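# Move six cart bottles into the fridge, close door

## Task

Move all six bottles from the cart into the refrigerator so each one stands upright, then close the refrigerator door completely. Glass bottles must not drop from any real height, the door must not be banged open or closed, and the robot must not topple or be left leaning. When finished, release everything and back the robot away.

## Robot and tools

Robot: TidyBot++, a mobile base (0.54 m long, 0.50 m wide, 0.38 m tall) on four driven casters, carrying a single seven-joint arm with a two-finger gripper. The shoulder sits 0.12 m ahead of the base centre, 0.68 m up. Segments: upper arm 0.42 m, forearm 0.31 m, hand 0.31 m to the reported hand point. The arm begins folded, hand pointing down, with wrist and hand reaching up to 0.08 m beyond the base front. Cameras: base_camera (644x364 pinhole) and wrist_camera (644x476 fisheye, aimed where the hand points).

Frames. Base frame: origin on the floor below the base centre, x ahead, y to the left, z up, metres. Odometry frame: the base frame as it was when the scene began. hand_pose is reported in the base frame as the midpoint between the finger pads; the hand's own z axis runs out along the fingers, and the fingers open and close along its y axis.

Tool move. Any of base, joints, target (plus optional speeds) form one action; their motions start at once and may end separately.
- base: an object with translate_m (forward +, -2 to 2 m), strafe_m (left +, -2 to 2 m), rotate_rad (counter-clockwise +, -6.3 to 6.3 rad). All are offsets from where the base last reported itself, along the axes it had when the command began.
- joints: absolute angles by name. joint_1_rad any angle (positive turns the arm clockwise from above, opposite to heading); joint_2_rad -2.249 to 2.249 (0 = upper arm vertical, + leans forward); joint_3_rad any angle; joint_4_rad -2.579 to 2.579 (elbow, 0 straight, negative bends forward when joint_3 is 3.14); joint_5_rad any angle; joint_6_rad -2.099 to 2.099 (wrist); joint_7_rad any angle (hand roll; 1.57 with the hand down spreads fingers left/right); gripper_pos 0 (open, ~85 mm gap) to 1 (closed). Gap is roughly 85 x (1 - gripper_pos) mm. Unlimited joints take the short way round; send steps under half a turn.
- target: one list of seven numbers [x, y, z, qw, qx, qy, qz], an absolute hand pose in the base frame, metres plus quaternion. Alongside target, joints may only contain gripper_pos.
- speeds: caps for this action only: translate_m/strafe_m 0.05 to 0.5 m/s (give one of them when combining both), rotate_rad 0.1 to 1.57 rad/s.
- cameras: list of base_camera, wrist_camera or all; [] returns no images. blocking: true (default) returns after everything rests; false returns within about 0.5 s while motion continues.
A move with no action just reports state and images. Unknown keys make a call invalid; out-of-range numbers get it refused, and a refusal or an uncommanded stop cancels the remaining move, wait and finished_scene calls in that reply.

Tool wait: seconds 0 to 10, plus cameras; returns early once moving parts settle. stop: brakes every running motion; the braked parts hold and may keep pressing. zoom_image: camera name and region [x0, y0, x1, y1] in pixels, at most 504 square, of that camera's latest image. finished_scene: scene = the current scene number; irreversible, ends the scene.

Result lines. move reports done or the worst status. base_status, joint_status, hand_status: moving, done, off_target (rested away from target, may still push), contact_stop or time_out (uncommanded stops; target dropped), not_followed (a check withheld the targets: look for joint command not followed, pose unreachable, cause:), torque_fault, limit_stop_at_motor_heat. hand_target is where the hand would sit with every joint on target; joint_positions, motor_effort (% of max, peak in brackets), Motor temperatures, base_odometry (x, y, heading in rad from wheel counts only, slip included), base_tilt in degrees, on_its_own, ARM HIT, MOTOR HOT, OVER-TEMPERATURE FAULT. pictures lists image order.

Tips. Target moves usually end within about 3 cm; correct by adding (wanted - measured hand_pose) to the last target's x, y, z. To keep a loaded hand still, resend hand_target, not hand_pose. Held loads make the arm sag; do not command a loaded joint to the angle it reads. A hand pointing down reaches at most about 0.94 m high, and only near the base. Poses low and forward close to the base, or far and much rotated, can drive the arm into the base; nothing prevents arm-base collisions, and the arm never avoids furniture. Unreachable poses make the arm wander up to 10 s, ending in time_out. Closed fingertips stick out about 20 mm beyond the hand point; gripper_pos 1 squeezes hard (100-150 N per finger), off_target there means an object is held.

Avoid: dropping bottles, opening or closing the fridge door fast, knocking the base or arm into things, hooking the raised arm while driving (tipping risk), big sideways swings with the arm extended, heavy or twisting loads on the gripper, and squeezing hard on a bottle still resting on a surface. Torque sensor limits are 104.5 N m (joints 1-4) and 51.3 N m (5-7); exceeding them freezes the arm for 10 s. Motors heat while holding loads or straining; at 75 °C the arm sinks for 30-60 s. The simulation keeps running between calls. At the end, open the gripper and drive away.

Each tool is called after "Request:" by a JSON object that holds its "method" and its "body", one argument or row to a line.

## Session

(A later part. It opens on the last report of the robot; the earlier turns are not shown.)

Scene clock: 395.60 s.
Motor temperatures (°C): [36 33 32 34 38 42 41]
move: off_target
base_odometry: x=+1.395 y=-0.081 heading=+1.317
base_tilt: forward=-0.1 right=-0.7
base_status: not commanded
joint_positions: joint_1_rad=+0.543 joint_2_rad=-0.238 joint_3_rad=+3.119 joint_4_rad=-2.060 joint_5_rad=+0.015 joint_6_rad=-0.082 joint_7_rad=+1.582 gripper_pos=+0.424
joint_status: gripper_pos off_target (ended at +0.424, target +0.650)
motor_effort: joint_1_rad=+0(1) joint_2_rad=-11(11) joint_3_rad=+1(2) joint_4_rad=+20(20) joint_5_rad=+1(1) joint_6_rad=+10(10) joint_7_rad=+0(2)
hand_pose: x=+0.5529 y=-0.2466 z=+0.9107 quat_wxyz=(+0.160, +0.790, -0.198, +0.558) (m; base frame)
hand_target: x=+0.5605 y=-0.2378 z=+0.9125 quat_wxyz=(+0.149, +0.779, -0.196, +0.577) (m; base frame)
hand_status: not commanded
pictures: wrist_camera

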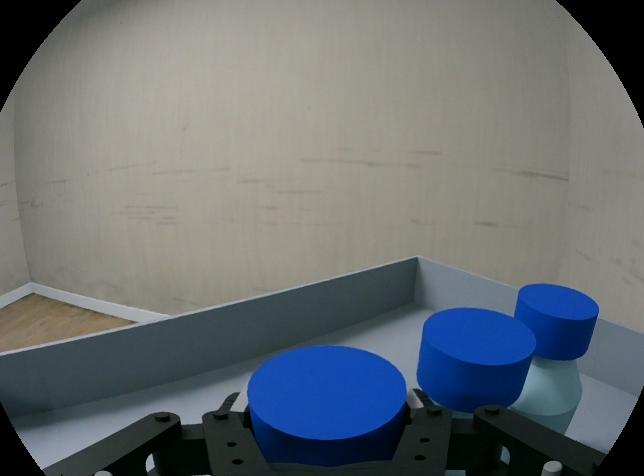

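Request:
{"method": "move", "body": {
  "joints": {"joint_2_rad":-0.22,"joint_4_rad":-1.52,"joint_6_rad":-0.55},
  "cameras": ["wrist_camera"]
}}

Request:
{"method": "move", "body": {
  "base": {"translate_m":-0.22,"strafe_m":0.25},
  "speeds": {"translate_m":0.25}
}}

Scene clock: 401.47 s.
Motor temperatures (°C): [36 33 32 34 38 42 41]
move: done
base_odometry: x=+1.395 y=-0.081 heading=+1.317
base_tilt: forward=-0.1 right=-0.8
base_status: not commanded
joint_positions: joint_1_rad=+0.539 joint_2_rad=-0.223 joint_3_rad=+3.119 joint_4_rad=-1.555 joint_5_rad=+0.015 joint_6_rad=-0.504 joint_7_rad=+1.582 gripper_pos=+0.424
joint_status: all done
motor_effort: joint_1_rad=+0(1) joint_2_rad=-14(16) joint_3_rad=+1(2) joint_4_rad=+23(25) joint_5_rad=+1(2) joint_6_rad=+12(14) joint_7_rad=-1(2)
hand_pose: x=+0.5649 y=-0.2525 z=+1.0847 quat_wxyz=(+0.167, +0.770, -0.194, +0.584) (m; base frame)
hand_target: x=+0.5685 y=-0.2412 z=+1.0906 quat_wxyz=(+0.151, +0.774, -0.195, +0.583) (m; base frame)
hand_status: not commanded
pictures: wrist_camera

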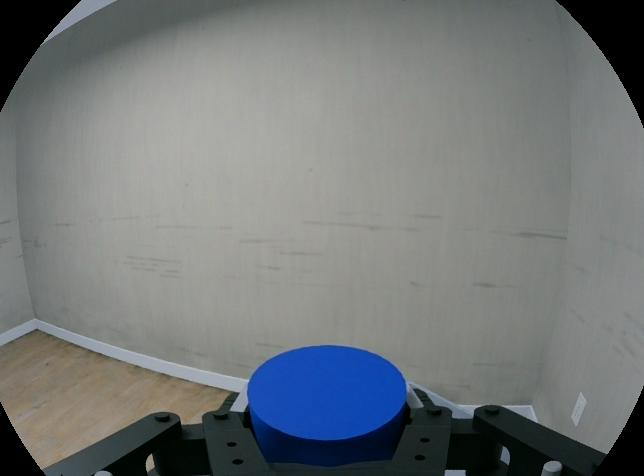

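Scene clock: 403.63 s.
Motor temperatures (°C): [36 33 32 34 38 42 41]
move: done
base_odometry: x=+1.098 y=-0.231 heading=+1.317
base_tilt: forward=+0.0 right=-0.7
base_status: done
joint_positions: joint_1_rad=+0.538 joint_2_rad=-0.213 joint_3_rad=+3.120 joint_4_rad=-1.554 joint_5_rad=+0.015 joint_6_rad=-0.508 joint_7_rad=+1.582 gripper_pos=+0.424
joint_status: not commanded
motor_effort: joint_1_rad=+0(1) joint_2_rad=-14(19) joint_3_rad=+2(3) joint_4_rad=+23(24) joint_5_rad=+1(1) joint_6_rad=+12(13) joint_7_rad=-1(2)
hand_pose: x=+0.5682 y=-0.2544 z=+1.0787 quat_wxyz=(+0.166, +0.774, -0.195, +0.579) (m; base frame)
hand_target: x=+0.5685 y=-0.2412 z=+1.0906 quat_wxyz=(+0.151, +0.774, -0.195, +0.583) (m; base frame)
hand_status: not commanded
pictures: base_camera, wrist_camera

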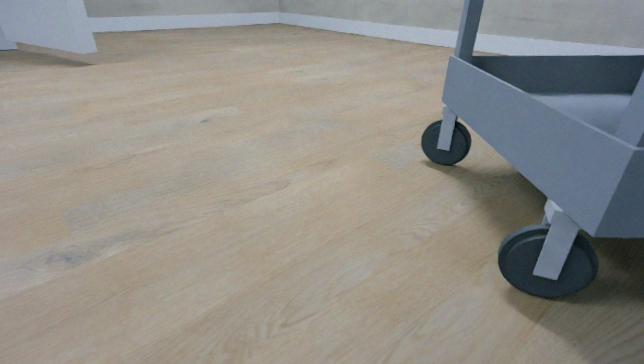

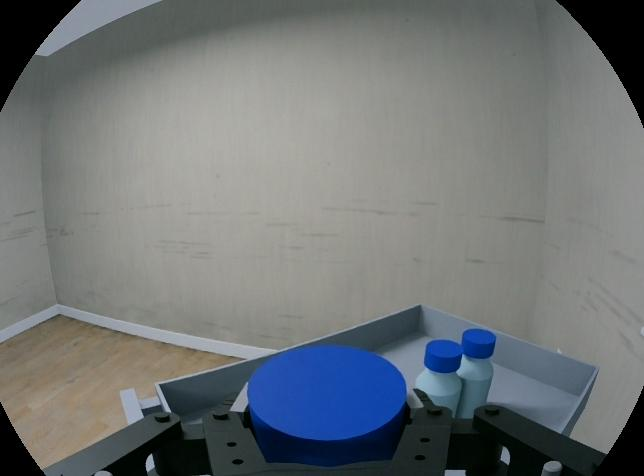

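Request:
{"method": "move", "body": {
  "base": {"translate_m":1.058,"strafe_m":1.223,"rotate_rad":0.771},
  "speeds": {"rotate_rad":0.5},
  "joints": {"joint_1_rad":0.03,"joint_2_rad":-0.495,"joint_4_rad":-1.60,"joint_6_rad":-0.80}
}}

Scene clock: 411.43 s.
Motor temperatures (°C): [36 33 32 34 38 42 41]
move: done
base_odometry: x=+0.180 y=+1.101 heading=+2.088
base_tilt: forward=-0.1 right=-0.7
base_status: done
joint_positions: joint_1_rad=+0.048 joint_2_rad=-0.479 joint_3_rad=+3.122 joint_4_rad=-1.582 joint_5_rad=+0.015 joint_6_rad=-0.758 joint_7_rad=+1.582 gripper_pos=+0.424
joint_status: all done
motor_effort: joint_1_rad=+0(3) joint_2_rad=-5(16) joint_3_rad=+2(4) joint_4_rad=+21(24) joint_5_rad=+0(2) joint_6_rad=+12(13) joint_7_rad=-1(2)
hand_pose: x=+0.5036 y=-0.0099 z=+1.1080 quat_wxyz=(+0.024, +0.802, -0.004, +0.597) (m; base frame)
hand_target: x=+0.4939 y=+0.0014 z=+1.0910 quat_wxyz=(+0.008, +0.815, -0.001, +0.580) (m; base frame)
hand_status: not commanded
pictures: base_camera, wrist_camera

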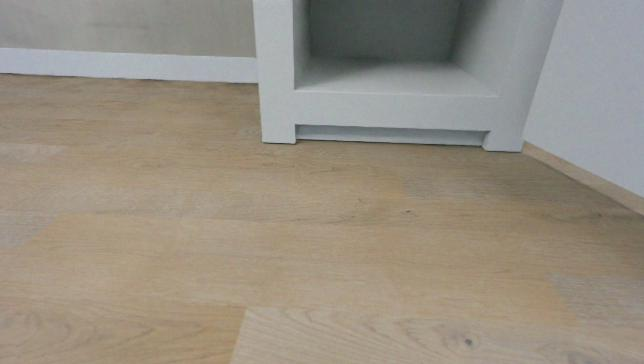

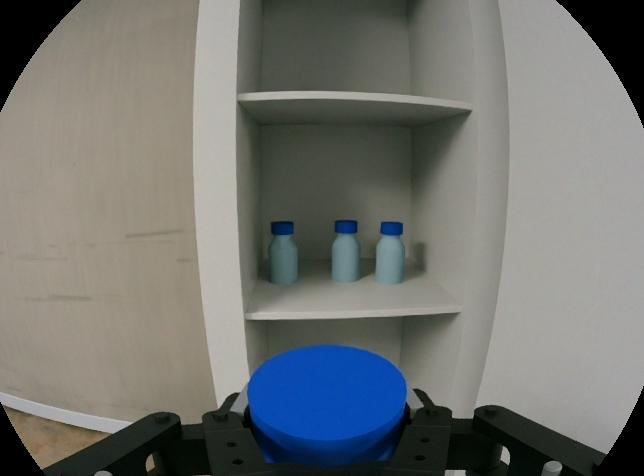

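Request:
{"method": "move", "body": {
  "base": {"translate_m":0.28,"strafe_m":-0.02,"rotate_rad":-0.02},
  "speeds": {"translate_m":0.3},
  "joints": {"joint_1_rad":0.0}
}}

Scene clock: 419.70 s.
Motor temperatures (°C): [36 33 32 34 38 42 41]
move: done
base_odometry: x=+0.059 y=+1.355 heading=+2.067
base_tilt: forward=-0.1 right=-0.7
base_status: done
joint_positions: joint_1_rad=+0.021 joint_2_rad=-0.480 joint_3_rad=+3.122 joint_4_rad=-1.583 joint_5_rad=+0.015 joint_6_rad=-0.759 joint_7_rad=+1.582 gripper_pos=+0.424
joint_status: all done
motor_effort: joint_1_rad=+0(1) joint_2_rad=-5(8) joint_3_rad=+2(3) joint_4_rad=+21(22) joint_5_rad=+1(1) joint_6_rad=+12(13) joint_7_rad=-1(2)
hand_pose: x=+0.5031 y=+0.0007 z=+1.1075 quat_wxyz=(+0.016, +0.802, +0.007, +0.597) (m; base frame)
hand_target: x=+0.4937 y=+0.0127 z=+1.0910 quat_wxyz=(-0.001, +0.815, +0.011, +0.580) (m; base frame)
hand_status: not commanded
pictures: base_camera, wrist_camera

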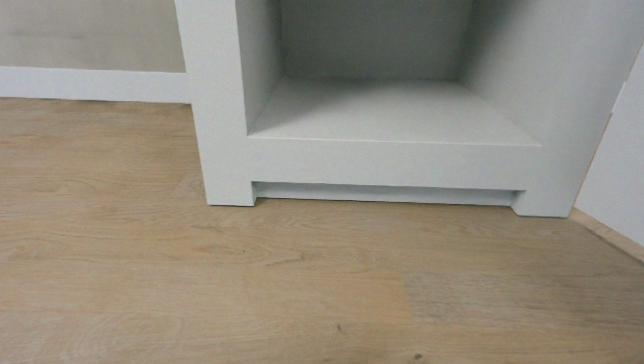

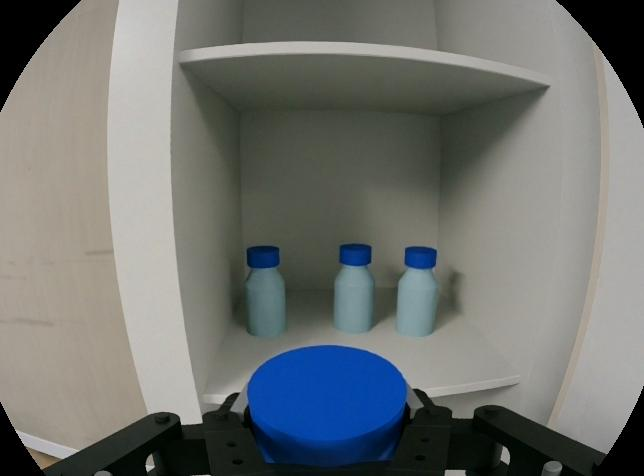

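Request:
{"method": "move", "body": {
  "base": {"translate_m":0.10,"strafe_m":-0.033,"rotate_rad":-0.036},
  "speeds": {"translate_m":0.2}
}}

Scene clock: 428.00 s.
Motor temperatures (°C): [36 33 32 34 38 42 41]
move: done
base_odometry: x=+0.040 y=+1.458 heading=+2.030
base_tilt: forward=-0.1 right=-0.7
base_status: done
joint_positions: joint_1_rad=+0.019 joint_2_rad=-0.480 joint_3_rad=+3.121 joint_4_rad=-1.583 joint_5_rad=+0.015 joint_6_rad=-0.760 joint_7_rad=+1.582 gripper_pos=+0.424
joint_status: not commanded
motor_effort: joint_1_rad=+0(1) joint_2_rad=-5(7) joint_3_rad=+1(3) joint_4_rad=+21(22) joint_5_rad=+1(2) joint_6_rad=+12(13) joint_7_rad=-1(2)
hand_pose: x=+0.5032 y=+0.0018 z=+1.1070 quat_wxyz=(+0.015, +0.802, +0.009, +0.597) (m; base frame)
hand_target: x=+0.4937 y=+0.0127 z=+1.0910 quat_wxyz=(-0.001, +0.815, +0.011, +0.580) (m; base frame)
hand_status: not commanded
pictures: base_camera, wrist_camera

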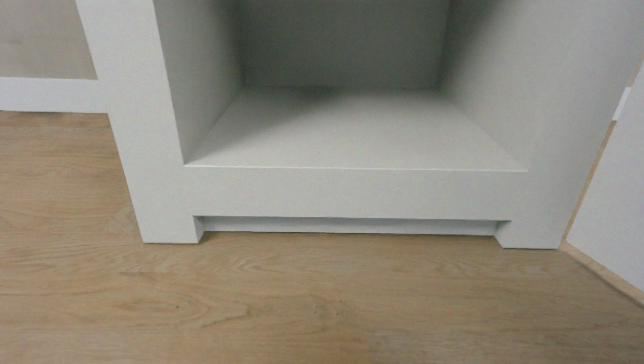

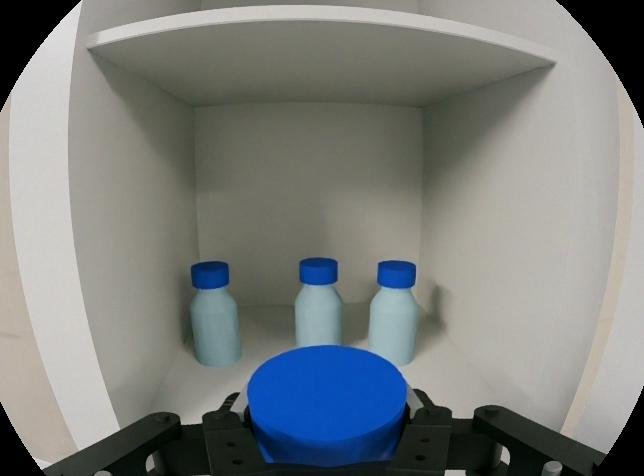

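Request:
{"method": "move", "body": {
  "base": {"translate_m":0.12},
  "speeds": {"translate_m":0.2},
  "joints": {"joint_1_rad":0.27}
}}

Request:
{"method": "move", "body": {
  "joints": {"joint_2_rad":-0.22,"joint_4_rad":-1.47,"joint_6_rad":-0.53}
}}

Scene clock: 433.67 s.
Motor temperatures (°C): [36 33 32 34 38 42 41]
move: done
base_odometry: x=-0.013 y=+1.566 heading=+2.030
base_tilt: forward=-0.1 right=-0.7
base_status: done
joint_positions: joint_1_rad=+0.248 joint_2_rad=-0.482 joint_3_rad=+3.121 joint_4_rad=-1.583 joint_5_rad=+0.015 joint_6_rad=-0.760 joint_7_rad=+1.582 gripper_pos=+0.424
joint_status: all done
motor_effort: joint_1_rad=+0(1) joint_2_rad=-5(7) joint_3_rad=+1(3) joint_4_rad=+21(22) joint_5_rad=+0(1) joint_6_rad=+13(13) joint_7_rad=-1(2)
hand_pose: x=+0.4929 y=-0.0853 z=+1.1073 quat_wxyz=(+0.083, +0.798, -0.083, +0.591) (m; base frame)
hand_target: x=+0.4835 y=-0.0877 z=+1.0910 quat_wxyz=(+0.077, +0.809, -0.099, +0.574) (m; base frame)
hand_status: not commanded
pictures: base_camera, wrist_camera

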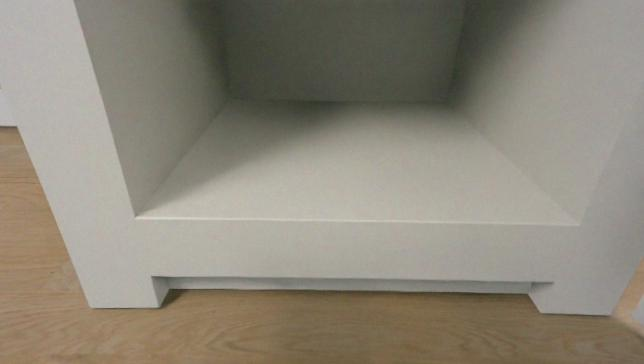

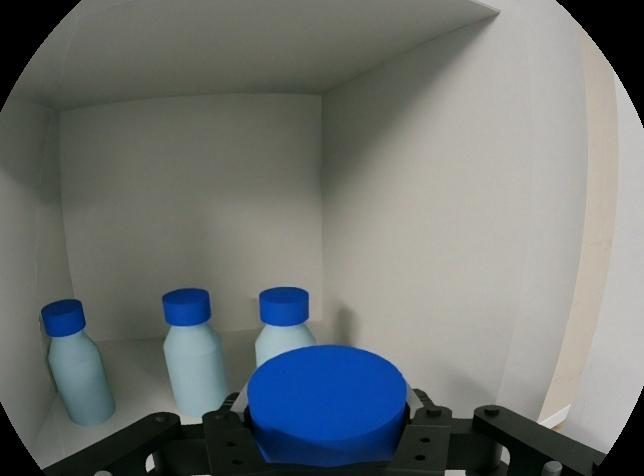

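Scene clock: 435.20 s.
Motor temperatures (°C): [36 33 32 34 38 42 41]
move: done
base_odometry: x=-0.013 y=+1.566 heading=+2.030
base_tilt: forward=-0.1 right=-0.7
base_status: not commanded
joint_positions: joint_1_rad=+0.248 joint_2_rad=-0.208 joint_3_rad=+3.121 joint_4_rad=-1.507 joint_5_rad=+0.015 joint_6_rad=-0.634 joint_7_rad=+1.582 gripper_pos=+0.424
joint_status: all done
motor_effort: joint_1_rad=+0(0) joint_2_rad=-15(17) joint_3_rad=+1(2) joint_4_rad=+22(25) joint_5_rad=+0(1) joint_6_rad=+12(13) joint_7_rad=-1(2)
hand_pose: x=+0.6127 y=-0.1143 z=+1.0676 quat_wxyz=(+0.077, +0.818, -0.085, +0.563) (m; base frame)
hand_target: x=+0.6149 y=-0.1225 z=+1.1268 quat_wxyz=(+0.080, +0.771, -0.095, +0.624) (m; base frame)
hand_status: not commanded
pictures: base_camera, wrist_camera

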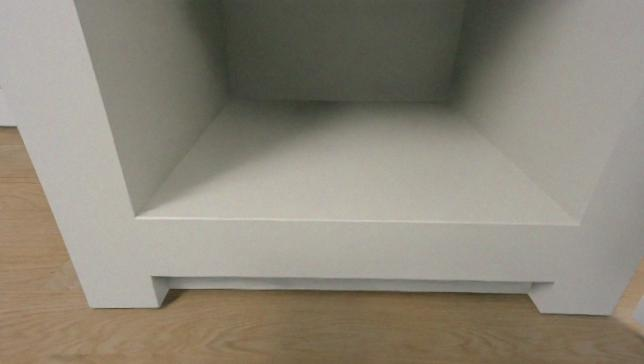

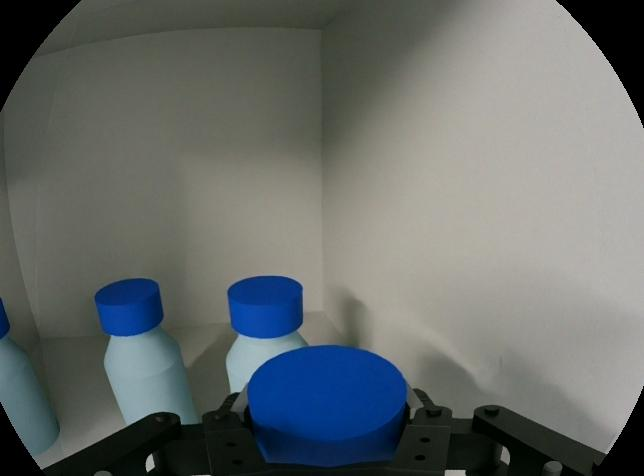

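Request:
{"method": "move", "body": {
  "joints": {"joint_2_rad":-0.22,"joint_4_rad":-1.53,"joint_6_rad":-0.44},
  "cameras": []
}}

Request:
{"method": "move", "body": {
  "joints": {"joint_2_rad":-0.225,"joint_4_rad":-1.57,"joint_6_rad":-0.41},
  "cameras": []
}}

Request:
{"method": "move", "body": {
  "joints": {"joint_2_rad":-0.23,"joint_4_rad":-1.60,"joint_6_rad":-0.39},
  "cameras": ["wrist_camera"]
}}

Scene clock: 439.23 s.
Motor temperatures (°C): [36 33 32 34 38 42 41]
move: done
base_odometry: x=-0.013 y=+1.566 heading=+2.030
base_tilt: forward=-0.1 right=-0.7
base_status: not commanded
joint_positions: joint_1_rad=+0.248 joint_2_rad=-0.208 joint_3_rad=+3.121 joint_4_rad=-1.521 joint_5_rad=+0.015 joint_6_rad=-0.545 joint_7_rad=+1.582 gripper_pos=+0.424
joint_status: all done
motor_effort: joint_1_rad=+0(0) joint_2_rad=-15(16) joint_3_rad=+1(3) joint_4_rad=+22(23) joint_5_rad=+0(1) joint_6_rad=+12(13) joint_7_rad=-1(2)
hand_pose: x=+0.6212 y=-0.1158 z=+1.0854 quat_wxyz=(+0.080, +0.797, -0.082, +0.593) (m; base frame)
hand_target: x=+0.6219 y=-0.1243 z=+1.1179 quat_wxyz=(+0.082, +0.762, -0.093, +0.636) (m; base frame)
hand_status: not commanded
pictures: none
No camera images: "cameras" was empty.

Scene clock: 439.93 s.
Motor temperatures (°C): [36 33 32 34 38 42 41]
move: done
base_odometry: x=-0.013 y=+1.566 heading=+2.030
base_tilt: forward=-0.1 right=-0.7
base_status: not commanded
joint_positions: joint_1_rad=+0.248 joint_2_rad=-0.208 joint_3_rad=+3.121 joint_4_rad=-1.555 joint_5_rad=+0.015 joint_6_rad=-0.514 joint_7_rad=+1.582 gripper_pos=+0.424
joint_status: all done
motor_effort: joint_1_rad=+0(0) joint_2_rad=-15(16) joint_3_rad=+1(2) joint_4_rad=+23(25) joint_5_rad=+1(1) joint_6_rad=+12(13) joint_7_rad=-1(2)
hand_pose: x=+0.6235 y=-0.1163 z=+1.0746 quat_wxyz=(+0.080, +0.797, -0.082, +0.592) (m; base frame)
hand_target: x=+0.6222 y=-0.1244 z=+1.1052 quat_wxyz=(+0.082, +0.763, -0.094, +0.634) (m; base frame)
hand_status: not commanded
pictures: none
No camera images: "cameras" was empty.

Scene clock: 440.60 s.
Motor temperatures (°C): [36 33 32 34 38 42 41]
move: done
base_odometry: x=-0.013 y=+1.566 heading=+2.030
base_tilt: forward=-0.1 right=-0.7
base_status: not commanded
joint_positions: joint_1_rad=+0.248 joint_2_rad=-0.209 joint_3_rad=+3.121 joint_4_rad=-1.583 joint_5_rad=+0.015 joint_6_rad=-0.493 joint_7_rad=+1.582 gripper_pos=+0.424
joint_status: all done
motor_effort: joint_1_rad=+0(0) joint_2_rad=-15(16) joint_3_rad=+2(2) joint_4_rad=+22(24) joint_5_rad=+0(1) joint_6_rad=+12(13) joint_7_rad=-1(2)
hand_pose: x=+0.6244 y=-0.1164 z=+1.0636 quat_wxyz=(+0.080, +0.800, -0.082, +0.589) (m; base frame)
hand_target: x=+0.6215 y=-0.1243 z=+1.0955 quat_wxyz=(+0.081, +0.765, -0.094, +0.632) (m; base frame)
hand_status: not commanded
pictures: wrist_camera

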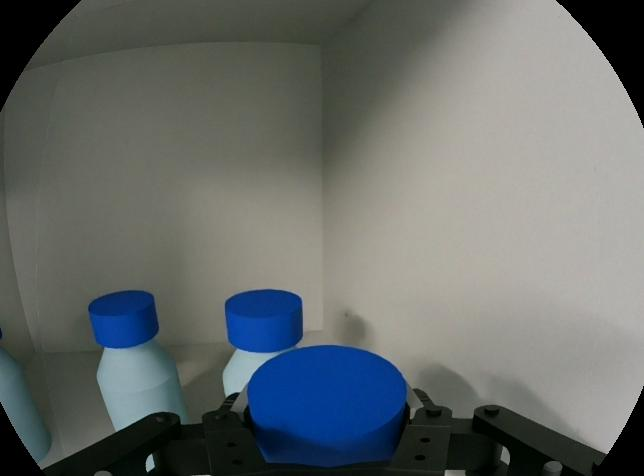

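Request:
{"method": "move", "body": {
  "joints": {"joint_2_rad":-0.24,"joint_4_rad":-1.63,"joint_6_rad":-0.37},
  "cameras": []
}}

Request:
{"method": "move", "body": {
  "joints": {"joint_2_rad":-0.245,"joint_4_rad":-1.655,"joint_6_rad":-0.355},
  "cameras": []
}}

Request:
{"method": "move", "body": {
  "joints": {"joint_2_rad":-0.25,"joint_4_rad":-1.68,"joint_6_rad":-0.34},
  "cameras": []
}}

Request:
{"method": "move", "body": {
  "joints": {"joint_2_rad":-0.255,"joint_4_rad":-1.705,"joint_6_rad":-0.325},
  "cameras": ["wrist_camera"]
}}

Scene clock: 444.40 s.
Motor temperatures (°C): [36 33 32 34 38 42 41]
move: done
base_odometry: x=-0.013 y=+1.566 heading=+2.030
base_tilt: forward=-0.1 right=-0.7
base_status: not commanded
joint_positions: joint_1_rad=+0.248 joint_2_rad=-0.213 joint_3_rad=+3.121 joint_4_rad=-1.613 joint_5_rad=+0.015 joint_6_rad=-0.473 joint_7_rad=+1.582 gripper_pos=+0.424
joint_status: all done
motor_effort: joint_1_rad=+0(0) joint_2_rad=-15(16) joint_3_rad=+2(2) joint_4_rad=+23(24) joint_5_rad=+1(1) joint_6_rad=+12(13) joint_7_rad=+0(1)
hand_pose: x=+0.6234 y=-0.1161 z=+1.0541 quat_wxyz=(+0.079, +0.801, -0.082, +0.588) (m; base frame)
hand_target: x=+0.6187 y=-0.1235 z=+1.0884 quat_wxyz=(+0.081, +0.765, -0.094, +0.632) (m; base frame)
hand_status: not commanded
pictures: none
No camera images: "cameras" was empty.

Scene clock: 445.03 s.
Motor temperatures (°C): [36 33 32 34 38 42 41]
move: done
base_odometry: x=-0.013 y=+1.566 heading=+2.030
base_tilt: forward=-0.2 right=-0.7
base_status: not commanded
joint_positions: joint_1_rad=+0.248 joint_2_rad=-0.217 joint_3_rad=+3.121 joint_4_rad=-1.638 joint_5_rad=+0.015 joint_6_rad=-0.458 joint_7_rad=+1.582 gripper_pos=+0.424
joint_status: all done
motor_effort: joint_1_rad=+0(0) joint_2_rad=-14(16) joint_3_rad=+1(2) joint_4_rad=+22(24) joint_5_rad=+0(1) joint_6_rad=+12(13) joint_7_rad=-1(1)
hand_pose: x=+0.6226 y=-0.1159 z=+1.0453 quat_wxyz=(+0.079, +0.803, -0.082, +0.585) (m; base frame)
hand_target: x=+0.6175 y=-0.1232 z=+1.0802 quat_wxyz=(+0.081, +0.767, -0.094, +0.630) (m; base frame)
hand_status: not commanded
pictures: none
No camera images: "cameras" was empty.

Scene clock: 445.63 s.
Motor temperatures (°C): [36 33 32 34 38 42 41]
move: done
base_odometry: x=-0.013 y=+1.566 heading=+2.030
base_tilt: forward=-0.1 right=-0.7
base_status: not commanded
joint_positions: joint_1_rad=+0.248 joint_2_rad=-0.223 joint_3_rad=+3.121 joint_4_rad=-1.657 joint_5_rad=+0.015 joint_6_rad=-0.437 joint_7_rad=+1.582 gripper_pos=+0.424
joint_status: all done
motor_effort: joint_1_rad=+0(0) joint_2_rad=-15(15) joint_3_rad=+1(1) joint_4_rad=+23(23) joint_5_rad=+1(1) joint_6_rad=+12(12) joint_7_rad=+0(1)
hand_pose: x=+0.6214 y=-0.1155 z=+1.0428 quat_wxyz=(+0.079, +0.801, -0.082, +0.588) (m; base frame)
hand_target: x=+0.6161 y=-0.1229 z=+1.0719 quat_wxyz=(+0.081, +0.768, -0.094, +0.628) (m; base frame)
hand_status: not commanded
pictures: none
No camera images: "cameras" was empty.

Scene clock: 446.23 s.
Motor temperatures (°C): [36 33 32 34 38 42 41]
move: done
base_odometry: x=-0.013 y=+1.566 heading=+2.030
base_tilt: forward=-0.1 right=-0.6
base_status: not commanded
joint_positions: joint_1_rad=+0.248 joint_2_rad=-0.233 joint_3_rad=+3.121 joint_4_rad=-1.676 joint_5_rad=+0.015 joint_6_rad=-0.414 joint_7_rad=+1.582 gripper_pos=+0.424
joint_status: all done
motor_effort: joint_1_rad=+0(0) joint_2_rad=-14(15) joint_3_rad=+2(2) joint_4_rad=+21(23) joint_5_rad=+1(1) joint_6_rad=+12(12) joint_7_rad=+0(2)
hand_pose: x=+0.6192 y=-0.1149 z=+1.0431 quat_wxyz=(+0.080, +0.797, -0.081, +0.594) (m; base frame)
hand_target: x=+0.6146 y=-0.1225 z=+1.0636 quat_wxyz=(+0.081, +0.770, -0.094, +0.626) (m; base frame)
hand_status: not commanded
pictures: wrist_camera

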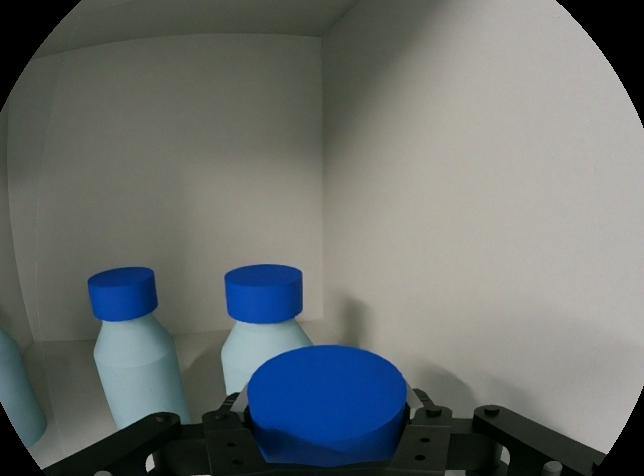

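Request:
{"method": "move", "body": {
  "joints": {"joint_2_rad":-0.26,"joint_4_rad":-1.725,"joint_6_rad":-0.315},
  "cameras": []
}}

Request:
{"method": "move", "body": {
  "joints": {"gripper_pos":0.3},
  "cameras": []
}}

Request:
{"method": "move", "body": {
  "joints": {"gripper_pos":0.12},
  "cameras": ["wrist_camera"]
}}

Request:
{"method": "move", "body": {
  "joints": {"joint_2_rad":-0.43,"joint_4_rad":-1.70,"joint_6_rad":-0.45},
  "cameras": ["wrist_camera"]
}}

Scene clock: 449.30 s.
Motor temperatures (°C): [36 33 32 34 38 42 41]
move: done
base_odometry: x=-0.013 y=+1.566 heading=+2.030
base_tilt: forward=-0.1 right=-0.7
base_status: not commanded
joint_positions: joint_1_rad=+0.248 joint_2_rad=-0.241 joint_3_rad=+3.121 joint_4_rad=-1.691 joint_5_rad=+0.015 joint_6_rad=-0.396 joint_7_rad=+1.582 gripper_pos=+0.424
joint_status: all done
motor_effort: joint_1_rad=+0(0) joint_2_rad=-13(13) joint_3_rad=+1(2) joint_4_rad=+21(21) joint_5_rad=+0(1) joint_6_rad=+10(11) joint_7_rad=-1(2)
hand_pose: x=+0.6171 y=-0.1143 z=+1.0436 quat_wxyz=(+0.081, +0.793, -0.081, +0.598) (m; base frame)
hand_target: x=+0.6129 y=-0.1221 z=+1.0569 quat_wxyz=(+0.081, +0.771, -0.094, +0.624) (m; base frame)
hand_status: not commanded
pictures: none
No camera images: "cameras" was empty.

Scene clock: 450.10 s.
Motor temperatures (°C): [36 33 32 34 38 42 41]
move: done
base_odometry: x=-0.013 y=+1.566 heading=+2.030
base_tilt: forward=-0.1 right=-0.7
base_status: not commanded
joint_positions: joint_1_rad=+0.248 joint_2_rad=-0.248 joint_3_rad=+3.121 joint_4_rad=-1.691 joint_5_rad=+0.015 joint_6_rad=-0.395 joint_7_rad=+1.582 gripper_pos=+0.300
joint_status: all done
motor_effort: joint_1_rad=+0(0) joint_2_rad=-11(13) joint_3_rad=+2(2) joint_4_rad=+20(21) joint_5_rad=+0(1) joint_6_rad=+9(10) joint_7_rad=-1(1)
hand_pose: x=+0.6148 y=-0.1140 z=+1.0472 quat_wxyz=(+0.081, +0.791, -0.081, +0.601) (m; base frame)
hand_target: x=+0.6129 y=-0.1221 z=+1.0569 quat_wxyz=(+0.081, +0.771, -0.094, +0.624) (m; base frame)
hand_status: not commanded
pictures: none
No camera images: "cameras" was empty.

Scene clock: 450.70 s.
Motor temperatures (°C): [36 33 32 34 38 42 41]
move: done
base_odometry: x=-0.013 y=+1.566 heading=+2.030
base_tilt: forward=-0.1 right=-0.7
base_status: not commanded
joint_positions: joint_1_rad=+0.248 joint_2_rad=-0.248 joint_3_rad=+3.121 joint_4_rad=-1.691 joint_5_rad=+0.015 joint_6_rad=-0.395 joint_7_rad=+1.582 gripper_pos=+0.120
joint_status: all done
motor_effort: joint_1_rad=+0(0) joint_2_rad=-11(12) joint_3_rad=+1(2) joint_4_rad=+19(20) joint_5_rad=+1(1) joint_6_rad=+10(10) joint_7_rad=-1(2)
hand_pose: x=+0.6148 y=-0.1140 z=+1.0472 quat_wxyz=(+0.081, +0.791, -0.081, +0.601) (m; base frame)
hand_target: x=+0.6129 y=-0.1221 z=+1.0569 quat_wxyz=(+0.081, +0.771, -0.094, +0.624) (m; base frame)
hand_status: not commanded
pictures: wrist_camera

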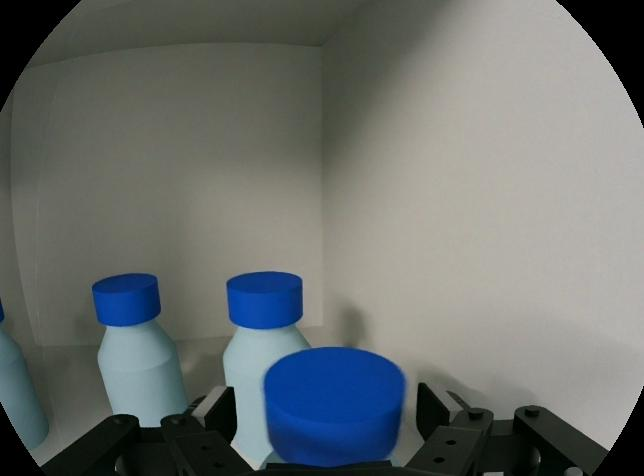

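Scene clock: 452.00 s.
Motor temperatures (°C): [36 33 32 34 38 42 41]
move: done
base_odometry: x=-0.013 y=+1.566 heading=+2.030
base_tilt: forward=-0.1 right=-0.7
base_status: not commanded
joint_positions: joint_1_rad=+0.248 joint_2_rad=-0.434 joint_3_rad=+3.121 joint_4_rad=-1.691 joint_5_rad=+0.015 joint_6_rad=-0.403 joint_7_rad=+1.582 gripper_pos=+0.120
joint_status: all done
motor_effort: joint_1_rad=+0(0) joint_2_rad=-5(14) joint_3_rad=+2(2) joint_4_rad=+19(22) joint_5_rad=+0(1) joint_6_rad=+10(10) joint_7_rad=-1(2)
hand_pose: x=+0.5404 y=-0.0951 z=+1.1326 quat_wxyz=(+0.091, +0.734, -0.074, +0.669) (m; base frame)
hand_target: x=+0.5393 y=-0.1021 z=+1.1110 quat_wxyz=(+0.085, +0.752, -0.091, +0.647) (m; base frame)
hand_status: not commanded
pictures: wrist_camera

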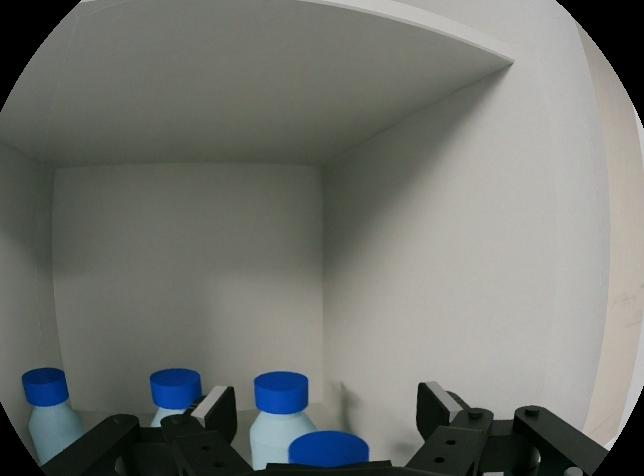

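Request:
{"method": "move", "body": {
  "base": {"translate_m":-0.6},
  "joints": {"joint_1_rad":0.02},
  "speeds": {"translate_m":0.4}
}}

Scene clock: 471.20 s.
Motor temperatures (°C): [36 33 32 34 38 42 41]
move: done
base_odometry: x=+0.253 y=+1.028 heading=+2.030
base_tilt: forward=-0.1 right=-0.7
base_status: done
joint_positions: joint_1_rad=+0.041 joint_2_rad=-0.434 joint_3_rad=+3.120 joint_4_rad=-1.691 joint_5_rad=+0.015 joint_6_rad=-0.403 joint_7_rad=+1.582 gripper_pos=+0.120
joint_status: all done
motor_effort: joint_1_rad=+0(2) joint_2_rad=-4(8) joint_3_rad=+1(4) joint_4_rad=+19(20) joint_5_rad=+1(1) joint_6_rad=+10(10) joint_7_rad=-1(2)
hand_pose: x=+0.5511 y=-0.0058 z=+1.1324 quat_wxyz=(+0.022, +0.738, +0.003, +0.674) (m; base frame)
hand_target: x=+0.5515 y=+0.0050 z=+1.1110 quat_wxyz=(+0.004, +0.758, +0.003, +0.652) (m; base frame)
hand_status: not commanded
pictures: base_camera, wrist_camera

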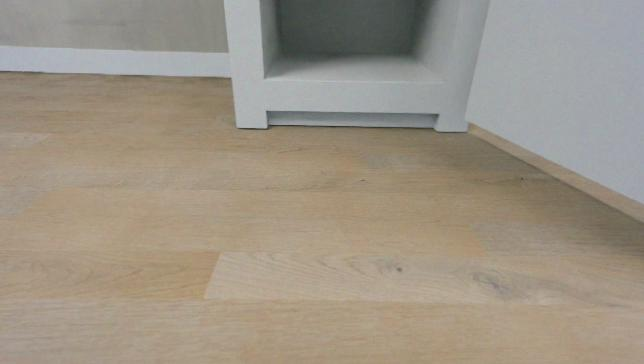

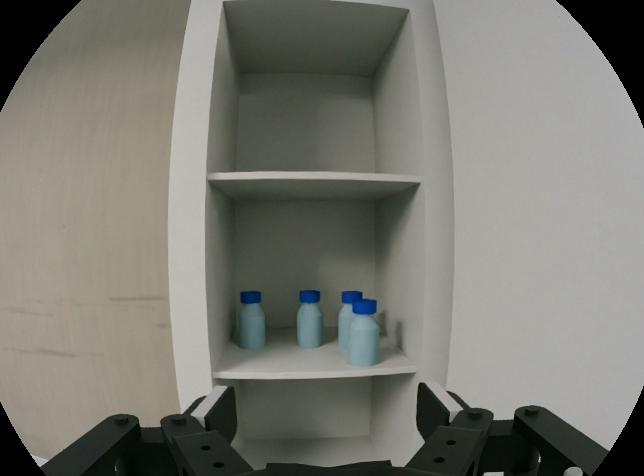

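Request:
{"method": "move", "body": {
  "base": {"translate_m":-1.503,"strafe_m":-0.2,"rotate_rad":-0.713},
  "speeds": {"translate_m":0.4,"rotate_rad":0.3},
  "joints": {"joint_1_rad":0.53,"gripper_pos":0.2}
}}

Scene clock: 478.70 s.
Motor temperatures (°C): [36 33 32 34 38 42 41]
move: done
base_odometry: x=+1.100 y=-0.230 heading=+1.317
base_tilt: forward=-0.2 right=-0.7
base_status: done
joint_positions: joint_1_rad=+0.511 joint_2_rad=-0.427 joint_3_rad=+3.121 joint_4_rad=-1.691 joint_5_rad=+0.015 joint_6_rad=-0.403 joint_7_rad=+1.582 gripper_pos=+0.200
joint_status: all done
motor_effort: joint_1_rad=+0(1) joint_2_rad=-5(9) joint_3_rad=+1(4) joint_4_rad=+19(20) joint_5_rad=+0(1) joint_6_rad=+10(10) joint_7_rad=-1(2)
hand_pose: x=+0.5038 y=-0.2027 z=+1.1297 quat_wxyz=(+0.178, +0.720, -0.170, +0.649) (m; base frame)
hand_target: x=+0.4989 y=-0.2067 z=+1.1110 quat_wxyz=(+0.168, +0.734, -0.188, +0.630) (m; base frame)
hand_status: not commanded
pictures: base_camera, wrist_camera

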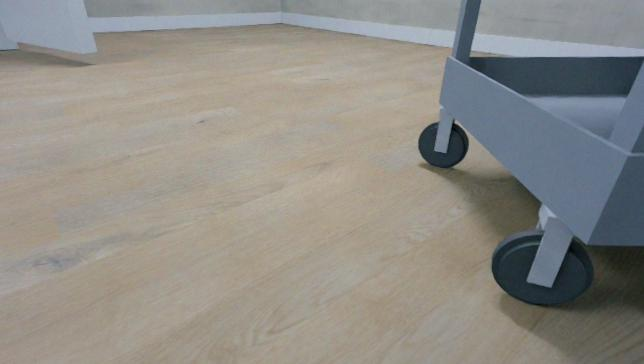

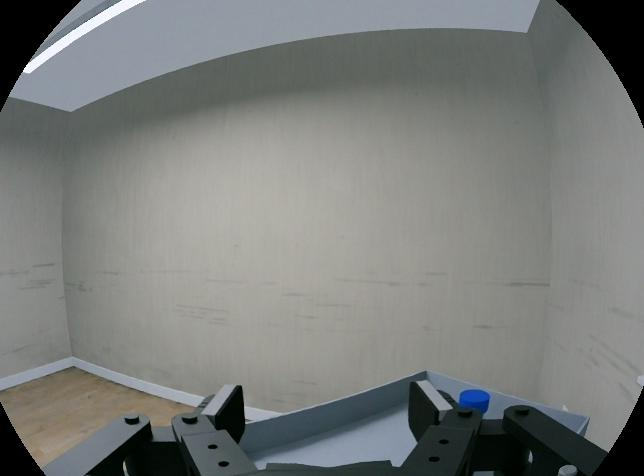

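Request:
{"method": "move", "body": {
  "base": {"translate_m":0.067,"strafe_m":-0.2},
  "speeds": {"translate_m":0.3},
  "joints": {"joint_1_rad":0.56,"joint_2_rad":-0.384,"joint_4_rad":-2.15,"joint_6_rad":-0.08}
}}

Request:
{"method": "move", "body": {
  "joints": {"joint_2_rad":-0.384,"joint_4_rad":-2.187,"joint_6_rad":-0.05}
}}

Scene clock: 483.27 s.
Motor temperatures (°C): [36 33 32 34 38 42 41]
move: done
base_odometry: x=+1.310 y=-0.216 heading=+1.317
base_tilt: forward=-0.1 right=-0.7
base_status: done
joint_positions: joint_1_rad=+0.537 joint_2_rad=-0.387 joint_3_rad=+3.121 joint_4_rad=-2.114 joint_5_rad=+0.015 joint_6_rad=-0.163 joint_7_rad=+1.582 gripper_pos=+0.200
joint_status: all done
motor_effort: joint_1_rad=+0(1) joint_2_rad=-7(10) joint_3_rad=+1(3) joint_4_rad=+20(22) joint_5_rad=+1(1) joint_6_rad=+9(10) joint_7_rad=-1(2)
hand_pose: x=+0.5088 y=-0.2192 z=+0.9249 quat_wxyz=(+0.162, +0.786, -0.195, +0.563) (m; base frame)
hand_target: x=+0.5068 y=-0.2286 z=+0.9262 quat_wxyz=(+0.164, +0.769, -0.210, +0.581) (m; base frame)
hand_status: not commanded
pictures: base_camera, wrist_camera

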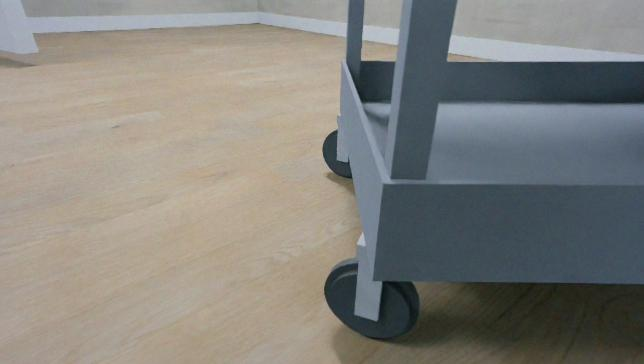

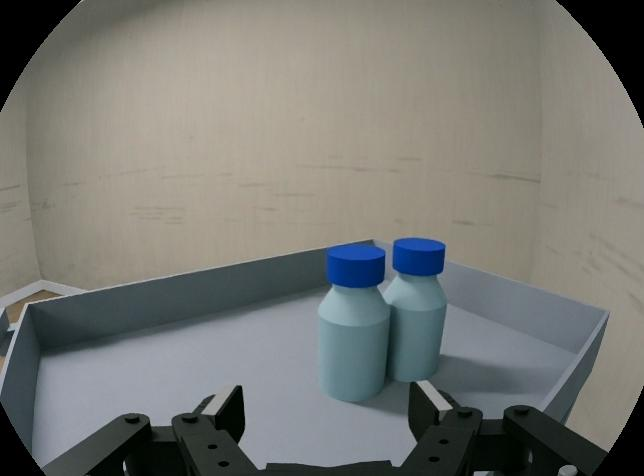

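Scene clock: 483.97 s.
Motor temperatures (°C): [36 33 32 34 38 42 41]
move: done
base_odometry: x=+1.310 y=-0.216 heading=+1.317
base_tilt: forward=-0.1 right=-0.7
base_status: not commanded
joint_positions: joint_1_rad=+0.537 joint_2_rad=-0.387 joint_3_rad=+3.121 joint_4_rad=-2.155 joint_5_rad=+0.015 joint_6_rad=-0.129 joint_7_rad=+1.582 gripper_pos=+0.200
joint_status: all done
motor_effort: joint_1_rad=+0(0) joint_2_rad=-7(8) joint_3_rad=+1(2) joint_4_rad=+19(21) joint_5_rad=+1(1) joint_6_rad=+9(11) joint_7_rad=-1(1)
hand_pose: x=+0.5062 y=-0.2177 z=+0.9101 quat_wxyz=(+0.161, +0.789, -0.196, +0.560) (m; base frame)
hand_target: x=+0.5041 y=-0.2271 z=+0.9128 quat_wxyz=(+0.164, +0.771, -0.210, +0.578) (m; base frame)
hand_status: not commanded
pictures: base_camera, wrist_camera

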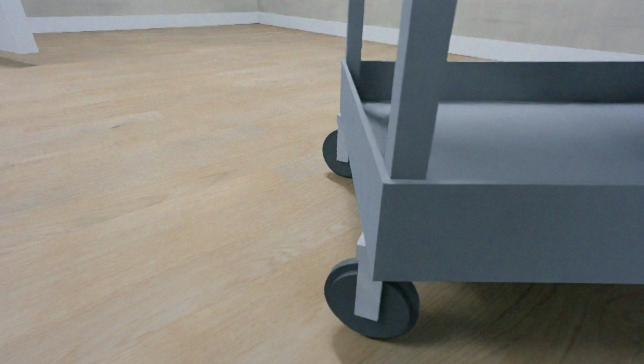

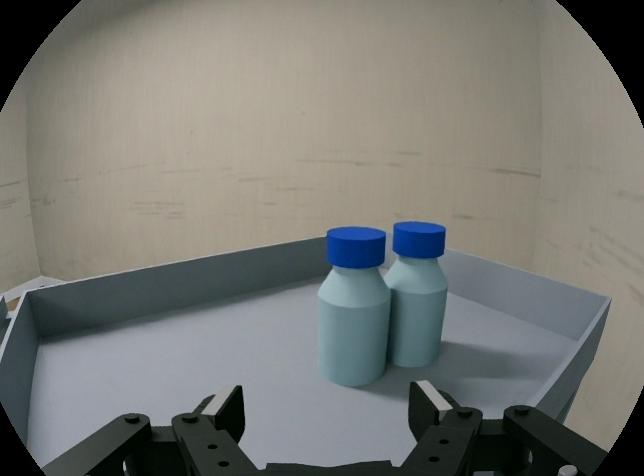

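Request:
{"method": "move", "body": {
  "base": {"translate_m":0.075,"strafe_m":-0.072},
  "speeds": {"translate_m":0.15},
  "joints": {"joint_1_rad":0.56,"joint_2_rad":-0.235,"joint_4_rad":-2.09,"joint_6_rad":-0.01}
}}

Scene clock: 490.43 s.
Motor temperatures (°C): [36 33 32 34 38 42 41]
move: done
base_odometry: x=+1.399 y=-0.161 heading=+1.317
base_tilt: forward=-0.1 right=-0.7
base_status: done
joint_positions: joint_1_rad=+0.537 joint_2_rad=-0.239 joint_3_rad=+3.121 joint_4_rad=-2.105 joint_5_rad=+0.015 joint_6_rad=-0.091 joint_7_rad=+1.582 gripper_pos=+0.200
joint_status: all done
motor_effort: joint_1_rad=+0(1) joint_2_rad=-10(14) joint_3_rad=+1(2) joint_4_rad=+19(21) joint_5_rad=+0(1) joint_6_rad=+10(11) joint_7_rad=+0(2)
hand_pose: x=+0.5452 y=-0.2403 z=+0.8816 quat_wxyz=(+0.153, +0.805, -0.200, +0.537) (m; base frame)
hand_target: x=+0.5507 y=-0.2552 z=+0.9125 quat_wxyz=(+0.161, +0.775, -0.212, +0.574) (m; base frame)
hand_status: not commanded
pictures: base_camera, wrist_camera

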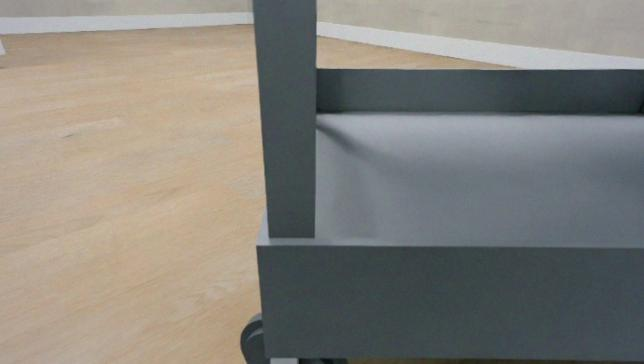

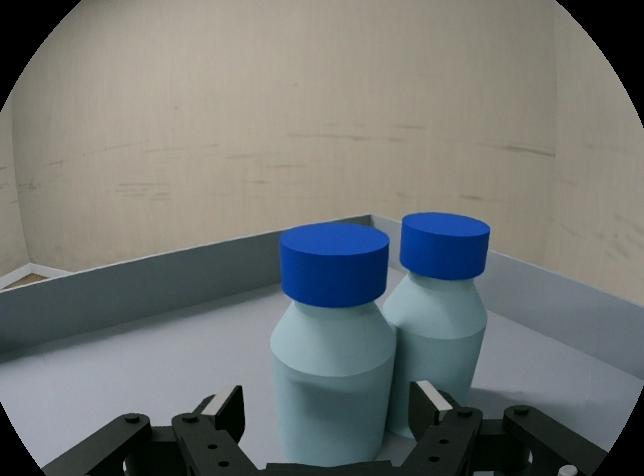

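Request:
{"method": "move", "body": {
  "joints": {"joint_2_rad":-0.235,"joint_4_rad":-2.07,"joint_6_rad":0.06},
  "base": {"translate_m":0.022,"strafe_m":-0.015},
  "speeds": {"translate_m":0.1}
}}

Scene clock: 493.50 s.
Motor temperatures (°C): [36 33 32 34 38 42 41]
move: done
base_odometry: x=+1.419 y=-0.144 heading=+1.317
base_tilt: forward=-0.2 right=-0.7
base_status: done
joint_positions: joint_1_rad=+0.538 joint_2_rad=-0.237 joint_3_rad=+3.121 joint_4_rad=-2.079 joint_5_rad=+0.015 joint_6_rad=-0.015 joint_7_rad=+1.582 gripper_pos=+0.200
joint_status: all done
motor_effort: joint_1_rad=+0(1) joint_2_rad=-11(13) joint_3_rad=+1(2) joint_4_rad=+19(21) joint_5_rad=+1(1) joint_6_rad=+10(11) joint_7_rad=-2(2)
hand_pose: x=+0.5570 y=-0.2464 z=+0.9186 quat_wxyz=(+0.163, +0.777, -0.193, +0.576) (m; base frame)
hand_target: x=+0.5581 y=-0.2595 z=+0.9457 quat_wxyz=(+0.170, +0.748, -0.204, +0.608) (m; base frame)
hand_status: not commanded
pictures: base_camera, wrist_camera

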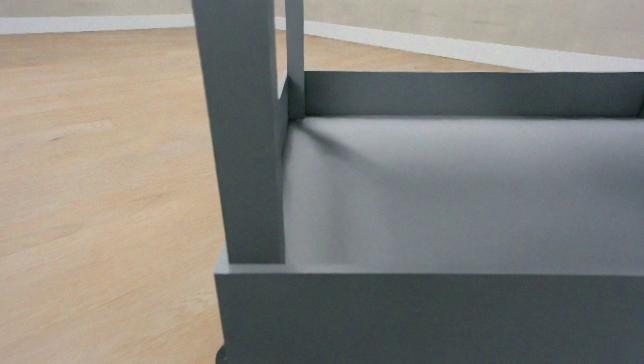

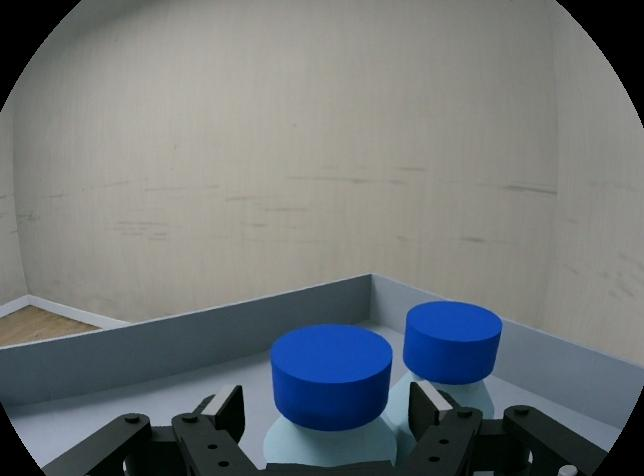

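Request:
{"method": "move", "body": {
  "joints": {"joint_4_rad":-2.092},
  "base": {"translate_m":0.024,"strafe_m":-0.016},
  "speeds": {"translate_m":0.1}
}}

Scene clock: 498.33 s.
Motor temperatures (°C): [36 33 32 34 38 42 41]
move: done
base_odometry: x=+1.441 y=-0.124 heading=+1.317
base_tilt: forward=-0.1 right=-0.8
base_status: done
joint_positions: joint_1_rad=+0.538 joint_2_rad=-0.235 joint_3_rad=+3.121 joint_4_rad=-2.079 joint_5_rad=+0.015 joint_6_rad=-0.015 joint_7_rad=+1.582 gripper_pos=+0.200
joint_status: all done
motor_effort: joint_1_rad=+0(0) joint_2_rad=-11(14) joint_3_rad=+0(2) joint_4_rad=+19(20) joint_5_rad=+1(1) joint_6_rad=+10(10) joint_7_rad=+0(1)
hand_pose: x=+0.5574 y=-0.2466 z=+0.9174 quat_wxyz=(+0.163, +0.778, -0.193, +0.576) (m; base frame)
hand_target: x=+0.5552 y=-0.2579 z=+0.9323 quat_wxyz=(+0.168, +0.755, -0.206, +0.600) (m; base frame)
hand_status: not commanded
pictures: base_camera, wrist_camera

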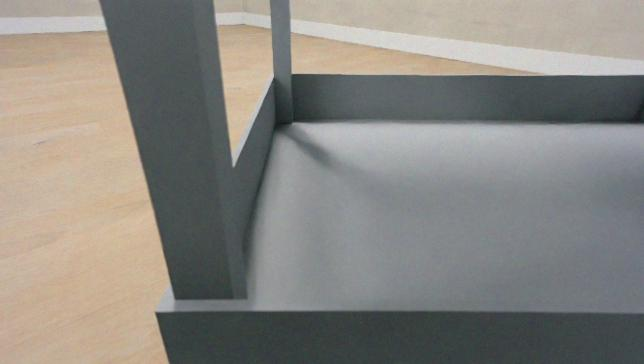

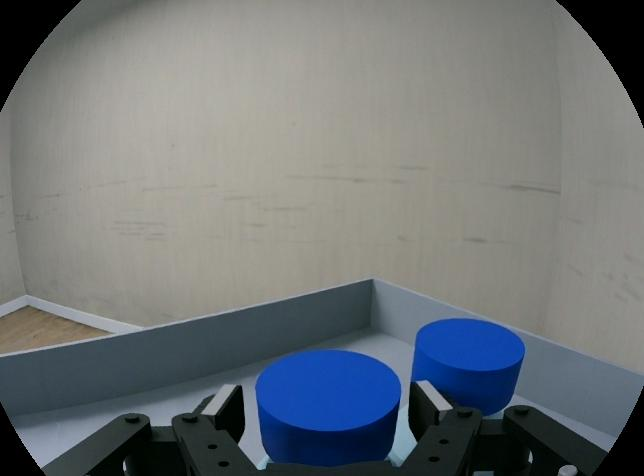

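Request:
{"method": "move", "body": {
  "joints": {"joint_4_rad":-2.115},
  "base": {"translate_m":0.013,"strafe_m":-0.008},
  "speeds": {"translate_m":0.1}
}}

Scene clock: 501.03 s.
Motor temperatures (°C): [36 33 32 34 38 42 41]
move: done
base_odometry: x=+1.452 y=-0.114 heading=+1.317
base_tilt: forward=-0.1 right=-0.7
base_status: done
joint_positions: joint_1_rad=+0.538 joint_2_rad=-0.234 joint_3_rad=+3.121 joint_4_rad=-2.087 joint_5_rad=+0.015 joint_6_rad=-0.014 joint_7_rad=+1.582 gripper_pos=+0.200
joint_status: all done
motor_effort: joint_1_rad=+1(1) joint_2_rad=-11(14) joint_3_rad=+2(3) joint_4_rad=+18(20) joint_5_rad=+0(1) joint_6_rad=+9(10) joint_7_rad=-1(2)
hand_pose: x=+0.5563 y=-0.2460 z=+0.9125 quat_wxyz=(+0.162, +0.780, -0.194, +0.572) (m; base frame)
hand_target: x=+0.5519 y=-0.2560 z=+0.9185 quat_wxyz=(+0.166, +0.762, -0.208, +0.591) (m; base frame)
hand_status: not commanded
pictures: base_camera, wrist_camera

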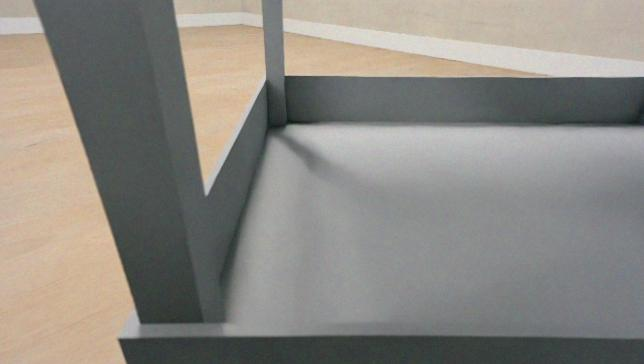

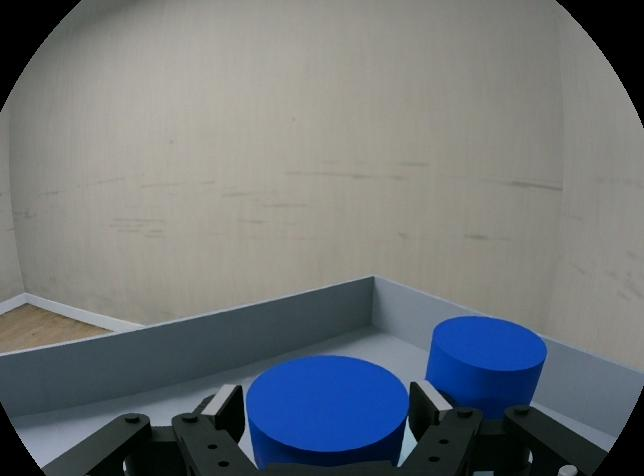

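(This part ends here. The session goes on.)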